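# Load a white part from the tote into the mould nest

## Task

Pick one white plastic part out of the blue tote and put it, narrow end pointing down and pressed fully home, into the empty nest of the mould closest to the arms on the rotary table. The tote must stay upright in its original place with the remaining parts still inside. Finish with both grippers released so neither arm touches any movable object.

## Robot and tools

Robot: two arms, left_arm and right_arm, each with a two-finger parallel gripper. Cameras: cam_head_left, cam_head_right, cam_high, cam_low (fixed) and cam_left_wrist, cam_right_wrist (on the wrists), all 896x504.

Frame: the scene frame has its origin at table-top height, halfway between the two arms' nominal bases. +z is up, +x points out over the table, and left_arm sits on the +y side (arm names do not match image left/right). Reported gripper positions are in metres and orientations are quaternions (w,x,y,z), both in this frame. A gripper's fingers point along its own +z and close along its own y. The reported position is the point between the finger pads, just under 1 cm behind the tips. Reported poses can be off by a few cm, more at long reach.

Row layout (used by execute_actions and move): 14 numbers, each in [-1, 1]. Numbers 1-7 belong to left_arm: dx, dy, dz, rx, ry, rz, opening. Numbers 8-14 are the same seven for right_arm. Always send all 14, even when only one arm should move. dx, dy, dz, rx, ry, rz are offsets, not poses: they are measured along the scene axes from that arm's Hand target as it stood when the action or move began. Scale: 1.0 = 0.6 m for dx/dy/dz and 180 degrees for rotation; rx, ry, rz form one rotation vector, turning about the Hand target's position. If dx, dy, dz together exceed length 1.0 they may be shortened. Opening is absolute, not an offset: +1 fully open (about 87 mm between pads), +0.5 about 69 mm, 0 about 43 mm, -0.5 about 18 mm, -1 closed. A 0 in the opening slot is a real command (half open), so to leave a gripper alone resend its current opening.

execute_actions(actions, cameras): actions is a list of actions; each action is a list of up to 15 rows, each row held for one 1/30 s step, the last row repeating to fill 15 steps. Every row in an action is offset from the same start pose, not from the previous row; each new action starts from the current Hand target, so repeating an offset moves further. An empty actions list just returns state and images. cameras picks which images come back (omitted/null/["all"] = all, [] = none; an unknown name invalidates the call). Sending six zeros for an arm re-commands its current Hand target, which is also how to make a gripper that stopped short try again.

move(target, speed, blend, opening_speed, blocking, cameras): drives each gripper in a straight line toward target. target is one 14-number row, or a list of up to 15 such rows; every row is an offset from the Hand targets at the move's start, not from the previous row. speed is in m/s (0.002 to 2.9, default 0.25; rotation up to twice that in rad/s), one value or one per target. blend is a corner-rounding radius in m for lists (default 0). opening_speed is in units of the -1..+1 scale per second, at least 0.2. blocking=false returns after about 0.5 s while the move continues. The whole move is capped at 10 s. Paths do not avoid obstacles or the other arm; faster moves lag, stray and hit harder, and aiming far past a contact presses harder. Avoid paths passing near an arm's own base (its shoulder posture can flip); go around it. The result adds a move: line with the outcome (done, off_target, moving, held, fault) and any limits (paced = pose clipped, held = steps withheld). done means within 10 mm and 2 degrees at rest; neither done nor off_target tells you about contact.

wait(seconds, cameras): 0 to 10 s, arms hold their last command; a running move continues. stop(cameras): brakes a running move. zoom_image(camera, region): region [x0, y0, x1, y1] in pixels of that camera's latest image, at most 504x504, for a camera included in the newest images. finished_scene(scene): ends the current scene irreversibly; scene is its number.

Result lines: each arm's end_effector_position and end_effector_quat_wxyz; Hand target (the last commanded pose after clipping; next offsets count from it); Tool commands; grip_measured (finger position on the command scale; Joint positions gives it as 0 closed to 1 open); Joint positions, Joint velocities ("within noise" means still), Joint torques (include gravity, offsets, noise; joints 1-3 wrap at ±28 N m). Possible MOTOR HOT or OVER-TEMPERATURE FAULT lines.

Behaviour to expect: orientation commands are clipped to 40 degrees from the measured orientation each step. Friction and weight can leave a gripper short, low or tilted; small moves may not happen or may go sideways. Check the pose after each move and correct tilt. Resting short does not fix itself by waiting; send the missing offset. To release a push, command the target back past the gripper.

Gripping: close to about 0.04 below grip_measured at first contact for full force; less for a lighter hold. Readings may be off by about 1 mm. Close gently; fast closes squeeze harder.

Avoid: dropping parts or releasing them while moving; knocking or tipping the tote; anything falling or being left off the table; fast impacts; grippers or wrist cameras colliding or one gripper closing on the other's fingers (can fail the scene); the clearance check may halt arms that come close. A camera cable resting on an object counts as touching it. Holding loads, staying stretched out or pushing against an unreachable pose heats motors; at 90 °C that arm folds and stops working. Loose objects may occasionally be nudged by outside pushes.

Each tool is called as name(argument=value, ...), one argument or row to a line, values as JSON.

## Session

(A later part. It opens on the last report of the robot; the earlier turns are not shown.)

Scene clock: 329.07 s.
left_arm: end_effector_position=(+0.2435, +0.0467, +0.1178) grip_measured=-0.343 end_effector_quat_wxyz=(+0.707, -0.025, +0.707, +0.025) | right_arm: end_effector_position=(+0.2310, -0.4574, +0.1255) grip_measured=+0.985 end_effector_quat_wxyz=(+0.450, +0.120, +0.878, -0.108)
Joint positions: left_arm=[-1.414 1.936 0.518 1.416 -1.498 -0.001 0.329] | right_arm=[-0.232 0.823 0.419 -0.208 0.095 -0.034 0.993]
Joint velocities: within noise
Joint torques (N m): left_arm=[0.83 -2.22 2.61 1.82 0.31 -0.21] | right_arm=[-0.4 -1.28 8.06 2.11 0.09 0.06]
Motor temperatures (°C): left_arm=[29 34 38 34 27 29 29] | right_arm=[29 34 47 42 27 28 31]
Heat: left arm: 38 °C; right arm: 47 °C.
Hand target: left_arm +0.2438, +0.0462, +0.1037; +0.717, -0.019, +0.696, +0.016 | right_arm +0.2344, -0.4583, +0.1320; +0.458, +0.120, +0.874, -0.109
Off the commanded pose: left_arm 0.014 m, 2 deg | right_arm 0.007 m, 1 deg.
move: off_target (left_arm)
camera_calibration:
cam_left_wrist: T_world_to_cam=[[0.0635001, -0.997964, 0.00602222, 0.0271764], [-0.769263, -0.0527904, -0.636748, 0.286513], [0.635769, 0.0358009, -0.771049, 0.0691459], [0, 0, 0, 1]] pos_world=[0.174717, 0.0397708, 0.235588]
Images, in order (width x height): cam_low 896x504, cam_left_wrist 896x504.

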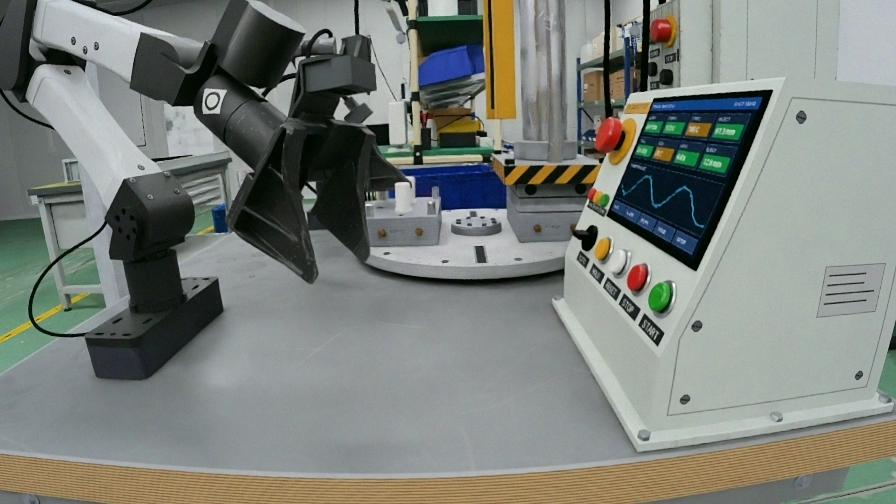

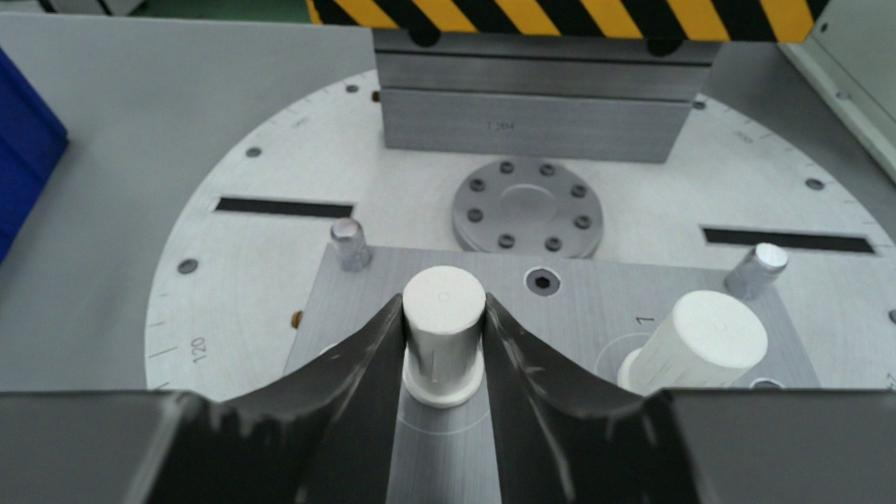

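move(
  target=[0,0,-0.01,-0.004,0,0,-0.5,0,0,0,0,0,0,1],
  cameras=["cam_left_wrist","cam_low"],
  speed=0.05,
)

zoom_image(
  camera="cam_left_wrist",
  region=[380, 320, 510, 450],
)

Scene clock: 336.23 s.
left_arm: end_effector_position=(+0.2429, +0.0474, +0.1171) grip_measured=-0.343 end_effector_quat_wxyz=(+0.707, -0.036, +0.706, +0.021) | right_arm: end_effector_position=(+0.2310, -0.4574, +0.1255) grip_measured=+0.985 end_effector_quat_wxyz=(+0.450, +0.120, +0.878, -0.108)
Joint positions: left_arm=[-1.416 1.939 0.518 1.416 -1.51 -0.027 0.329] | right_arm=[-0.232 0.823 0.419 -0.208 0.095 -0.034 0.993]
Joint velocities: within noise
Joint torques (N m): left_arm=[0.94 -1.25 2.25 1.74 0.45 -0.38] | right_arm=[-0.43 -1.29 8.14 2.15 0.09 0.02]
Motor temperatures (°C): left_arm=[29 33 37 34 27 29 30] | right_arm=[29 34 47 42 27 28 31]
Heat: left arm: 37 °C; right arm: 47 °C.
Hand target: left_arm +0.2438, +0.0462, +0.0976; +0.717, -0.024, +0.697, +0.012 | right_arm +0.2344, -0.4583, +0.1320; +0.458, +0.120, +0.874, -0.109
Off the commanded pose: left_arm 0.020 m, 2 deg | right_arm 0.007 m, 1 deg.
move: off_target (left_arm)
camera_calibration:
cam_left_wrist: T_world_to_cam=[[0.0732921, -0.996902, 0.0285357, 0.0228476], [-0.767612, -0.0746556, -0.636552, 0.286259], [0.63671, 0.0247499, -0.770706, 0.0693225], [0, 0, 0, 1]] pos_world=[0.173923, 0.0424319, 0.234994]
Images, in order (width x height): cam_low 896x504, cam_left_wrist 896x504.

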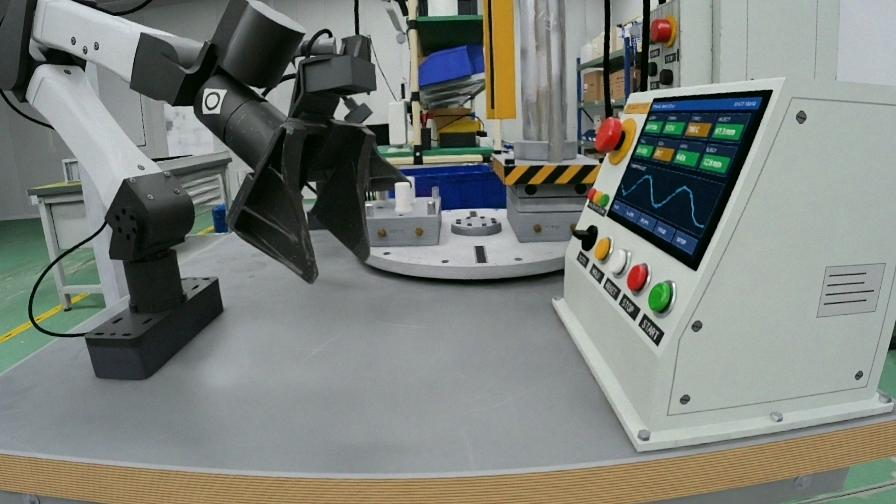

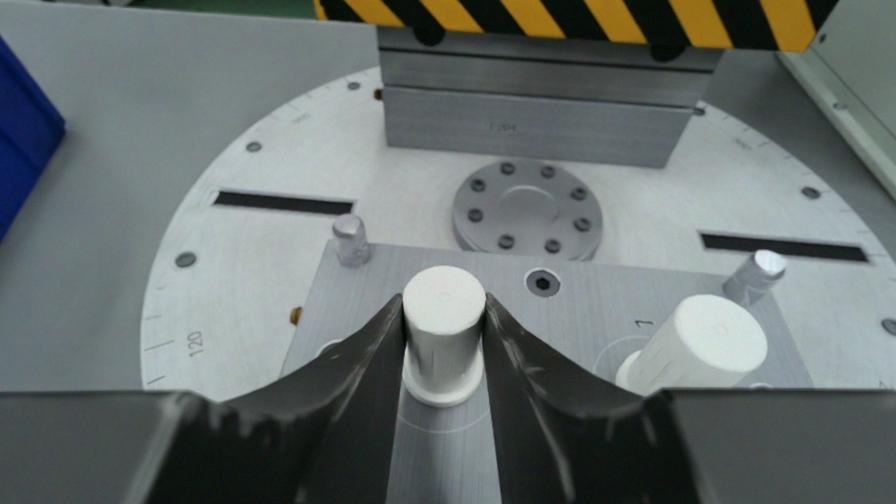

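Scaled by 3.877 from the camera's 896x504 image, which has a finer 1280x720 frame.

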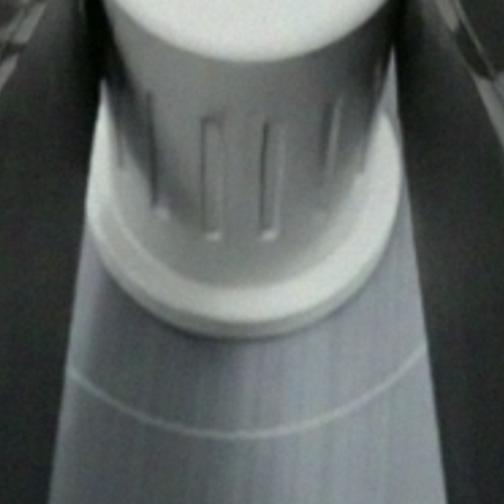

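move(
  target=[0,0,0.044,0.004,0,0,-0.5,0,0,0,0,0,0,1],
  cameras=[],
  speed=0.05,
)

move(
  target=[0,0,0,0,0,0,0.0,0,0,0,0,0,0,1],
  cameras=["cam_left_wrist","cam_low"],
  opening_speed=0.4,
)

zoom_image(
  camera="cam_left_wrist",
  region=[340, 220, 600, 480],
)

Scene clock: 346.00 s.
left_arm: end_effector_position=(+0.2430, +0.0464, +0.1184) grip_measured=-0.344 end_effector_quat_wxyz=(+0.706, -0.012, +0.707, +0.032) | right_arm: end_effector_position=(+0.2310, -0.4574, +0.1255) grip_measured=+0.985 end_effector_quat_wxyz=(+0.450, +0.120, +0.878, -0.108)
Joint positions: left_arm=[-1.416 1.934 0.518 1.416 -1.491 0.03 0.328] | right_arm=[-0.232 0.823 0.419 -0.208 0.095 -0.034 0.993]
Joint velocities: within noise
Joint torques (N m): left_arm=[0.94 -6.89 3.04 2 0.25 0.28] | right_arm=[-0.4 -1.22 8.14 2.14 0.1 -0.02]
Motor temperatures (°C): left_arm=[29 33 37 34 27 29 30] | right_arm=[29 34 48 42 27 28 31]
Heat: left arm: 37 °C; right arm: 48 °C.
Hand target: left_arm +0.2438, +0.0462, +0.1241; +0.717, -0.019, +0.696, +0.017 | right_arm +0.2344, -0.4583, +0.1320; +0.458, +0.120, +0.874, -0.109
Off the commanded pose: left_arm 0.006 m, 3 deg | right_arm 0.007 m, 1 deg.
move: off_target (left_arm)
No camera images: "cameras" was empty.

Scene clock: 347.47 s.
left_arm: end_effector_position=(+0.2427, +0.0486, +0.1178) grip_measured=+0.000 end_effector_quat_wxyz=(+0.706, +0.000, +0.707, +0.044) | right_arm: end_effector_position=(+0.2310, -0.4574, +0.1255) grip_measured=+0.985 end_effector_quat_wxyz=(+0.450, +0.120, +0.878, -0.108)
Joint positions: left_arm=[-1.416 1.933 0.514 1.415 -1.49 0.058 0.5] | right_arm=[-0.232 0.823 0.419 -0.208 0.095 -0.034 0.993]
Joint velocities: within noise
Joint torques (N m): left_arm=[0.92 -6.86 3.48 2 0.23 0] | right_arm=[-0.35 -1.33 8.16 2.11 0.07 0.01]
Motor temperatures (°C): left_arm=[29 33 37 34 27 29 30] | right_arm=[29 34 48 42 27 28 31]
Heat: left arm: 37 °C; right arm: 48 °C.
Hand target: left_arm +0.2438, +0.0462, +0.1241; +0.717, -0.019, +0.696, +0.016 | right_arm +0.2344, -0.4583, +0.1320; +0.458, +0.120, +0.874, -0.109
Off the commanded pose: left_arm 0.007 m, 4 deg | right_arm 0.007 m, 1 deg.
move: off_target (left_arm)
camera_calibration:
cam_left_wrist: T_world_to_cam=[[0.0534182, -0.997012, -0.0557998, 0.0387679], [-0.772332, -0.00583042, -0.635192, 0.284271], [0.632969, 0.0770268, -0.770336, 0.0682149], [0, 0, 0, 1]] pos_world=[0.174303, 0.0350551, 0.235278]
Images, in order (width x height): cam_low 896x504, cam_left_wrist 896x504.

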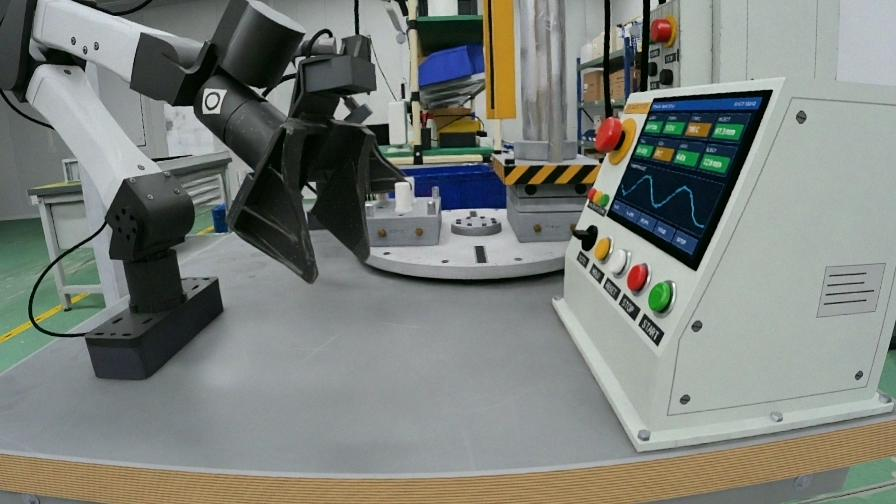

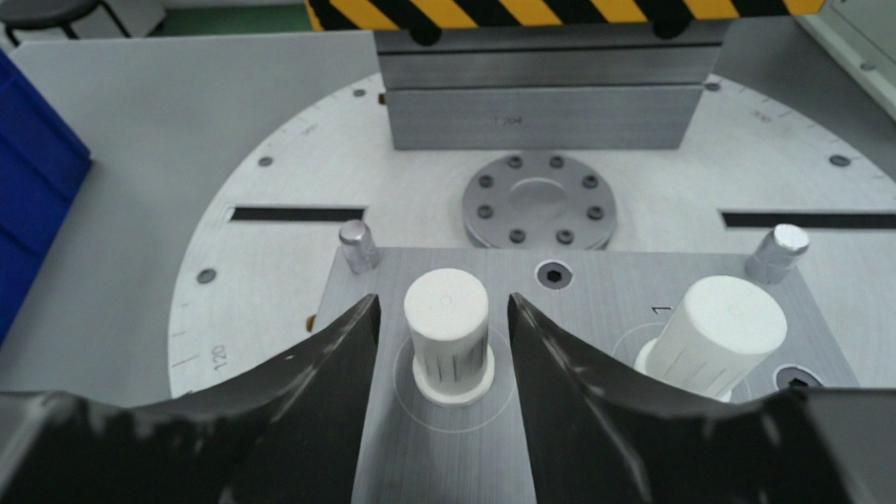

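Scaled by 1.938 from the camera's 896x504 image, which has a finer 1280x720 frame.

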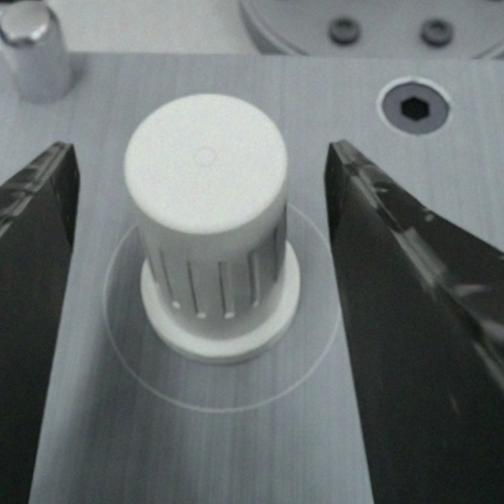

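move(
  target=[
    [0,0,0.13,0,0,0,0.0,0,0,0,0,0,0,1],
    [-0.07,-0.01,0.18,0,0,0,0.0,0,0,0,0,0,0,1],
  ],
  cameras=["cam_left_wrist","cam_low","cam_head_right"],
  speed=0.12,
)

zoom_image(
  camera="cam_left_wrist",
  region=[380, 240, 660, 480],
)

zoom_image(
  camera="cam_low",
  region=[350, 160, 470, 260],
)

Scene clock: 355.90 s.
left_arm: end_effector_position=(+0.2046, +0.0415, +0.2209) grip_measured=+0.000 end_effector_quat_wxyz=(+0.707, +0.015, +0.707, +0.020) | right_arm: end_effector_position=(+0.2310, -0.4574, +0.1255) grip_measured=+0.985 end_effector_quat_wxyz=(+0.450, +0.120, +0.878, -0.108)
Joint positions: left_arm=[-1.553 1.578 0.594 1.302 -1.572 0.367 0.5] | right_arm=[-0.232 0.823 0.419 -0.208 0.095 -0.034 0.993]
Joint velocities: within noise
Joint torques (N m): left_arm=[0.13 -6.89 8.31 1.15 0.17 -0.01] | right_arm=[-0.24 -1.18 8.08 2.11 0.11 0.03]
Motor temperatures (°C): left_arm=[29 34 37 34 27 29 29] | right_arm=[29 34 48 42 27 28 31]
Heat: left arm: 37 °C; right arm: 48 °C.
Hand target: left_arm +0.2018, +0.0403, +0.2321; +0.717, -0.020, +0.696, +0.016 | right_arm +0.2344, -0.4583, +0.1320; +0.458, +0.120, +0.874, -0.109
Off the commanded pose: left_arm 0.012 m, 4 deg | right_arm 0.007 m, 1 deg.
joint sent to its limit (left arm) — joint 5 (wrist yaw), lower limit. The joint targets are off in orientation, not in position.
move: off_target (left_arm)
camera_calibration:
cam_left_wrist: T_world_to_cam=[[-0.00104814, -0.999114, -0.0420761, 0.0477123], [-0.771438, 0.027581, -0.635706, 0.318791], [0.636303, 0.0317928, -0.770784, 0.173608], [0, 0, 0, 1]] pos_world=[0.13551, 0.0333579, 0.338479]
Images, in order (width x height): cam_head_right 896x504, cam_low 896x504, cam_left_wrist 896x504.

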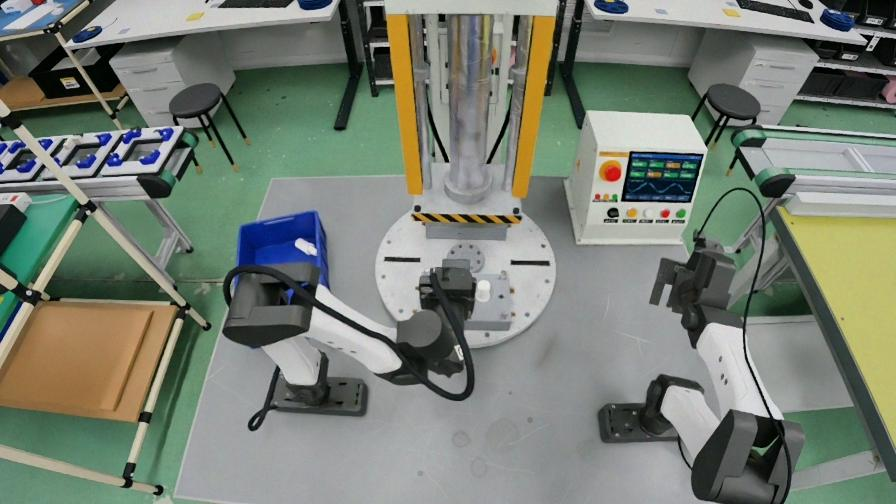

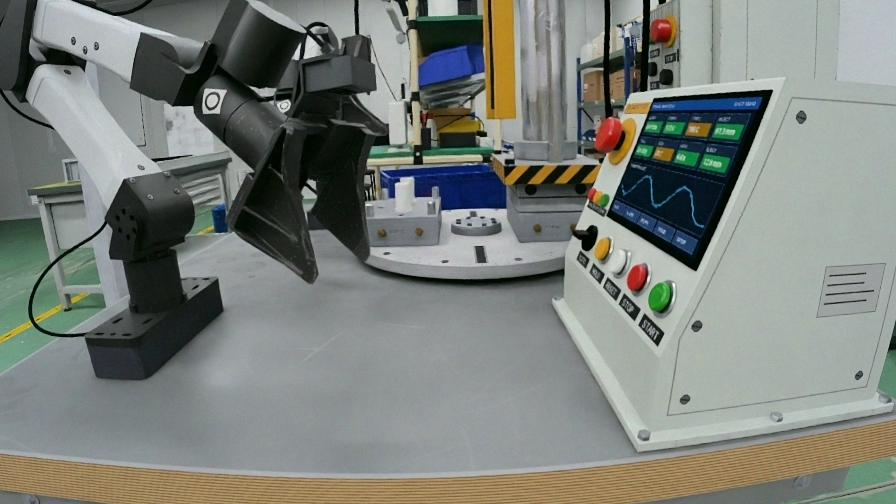

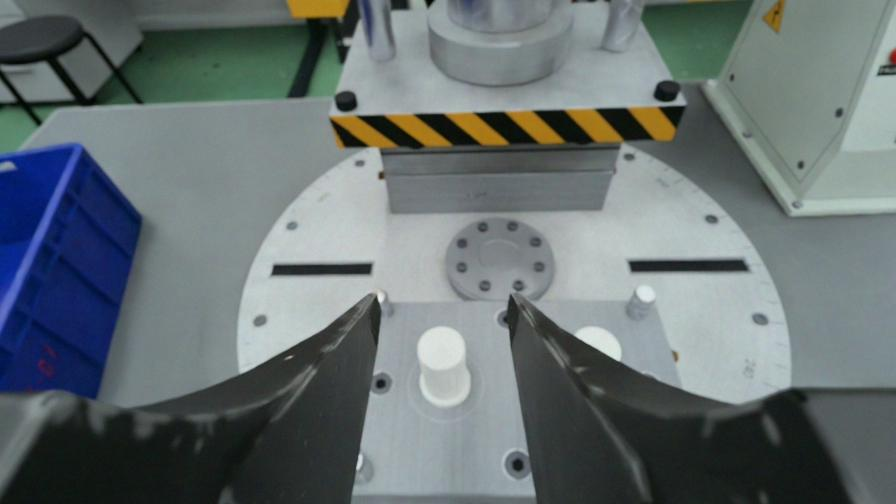

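Scaled by 1.800 from the camera's 896x504 image, which has a finer 1280x720 frame.

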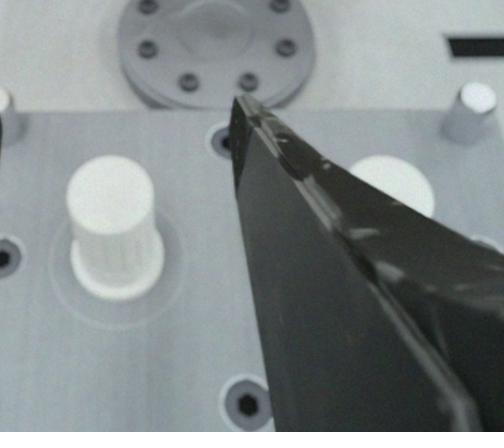

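Scaled by 4.200 from the camera's 896x504 image, which has a finer 1280x720 frame.

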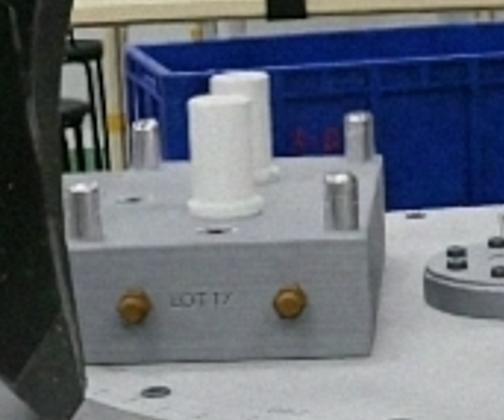

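finished_scene(
  scene=2,
)

The scene is finished: the task was done.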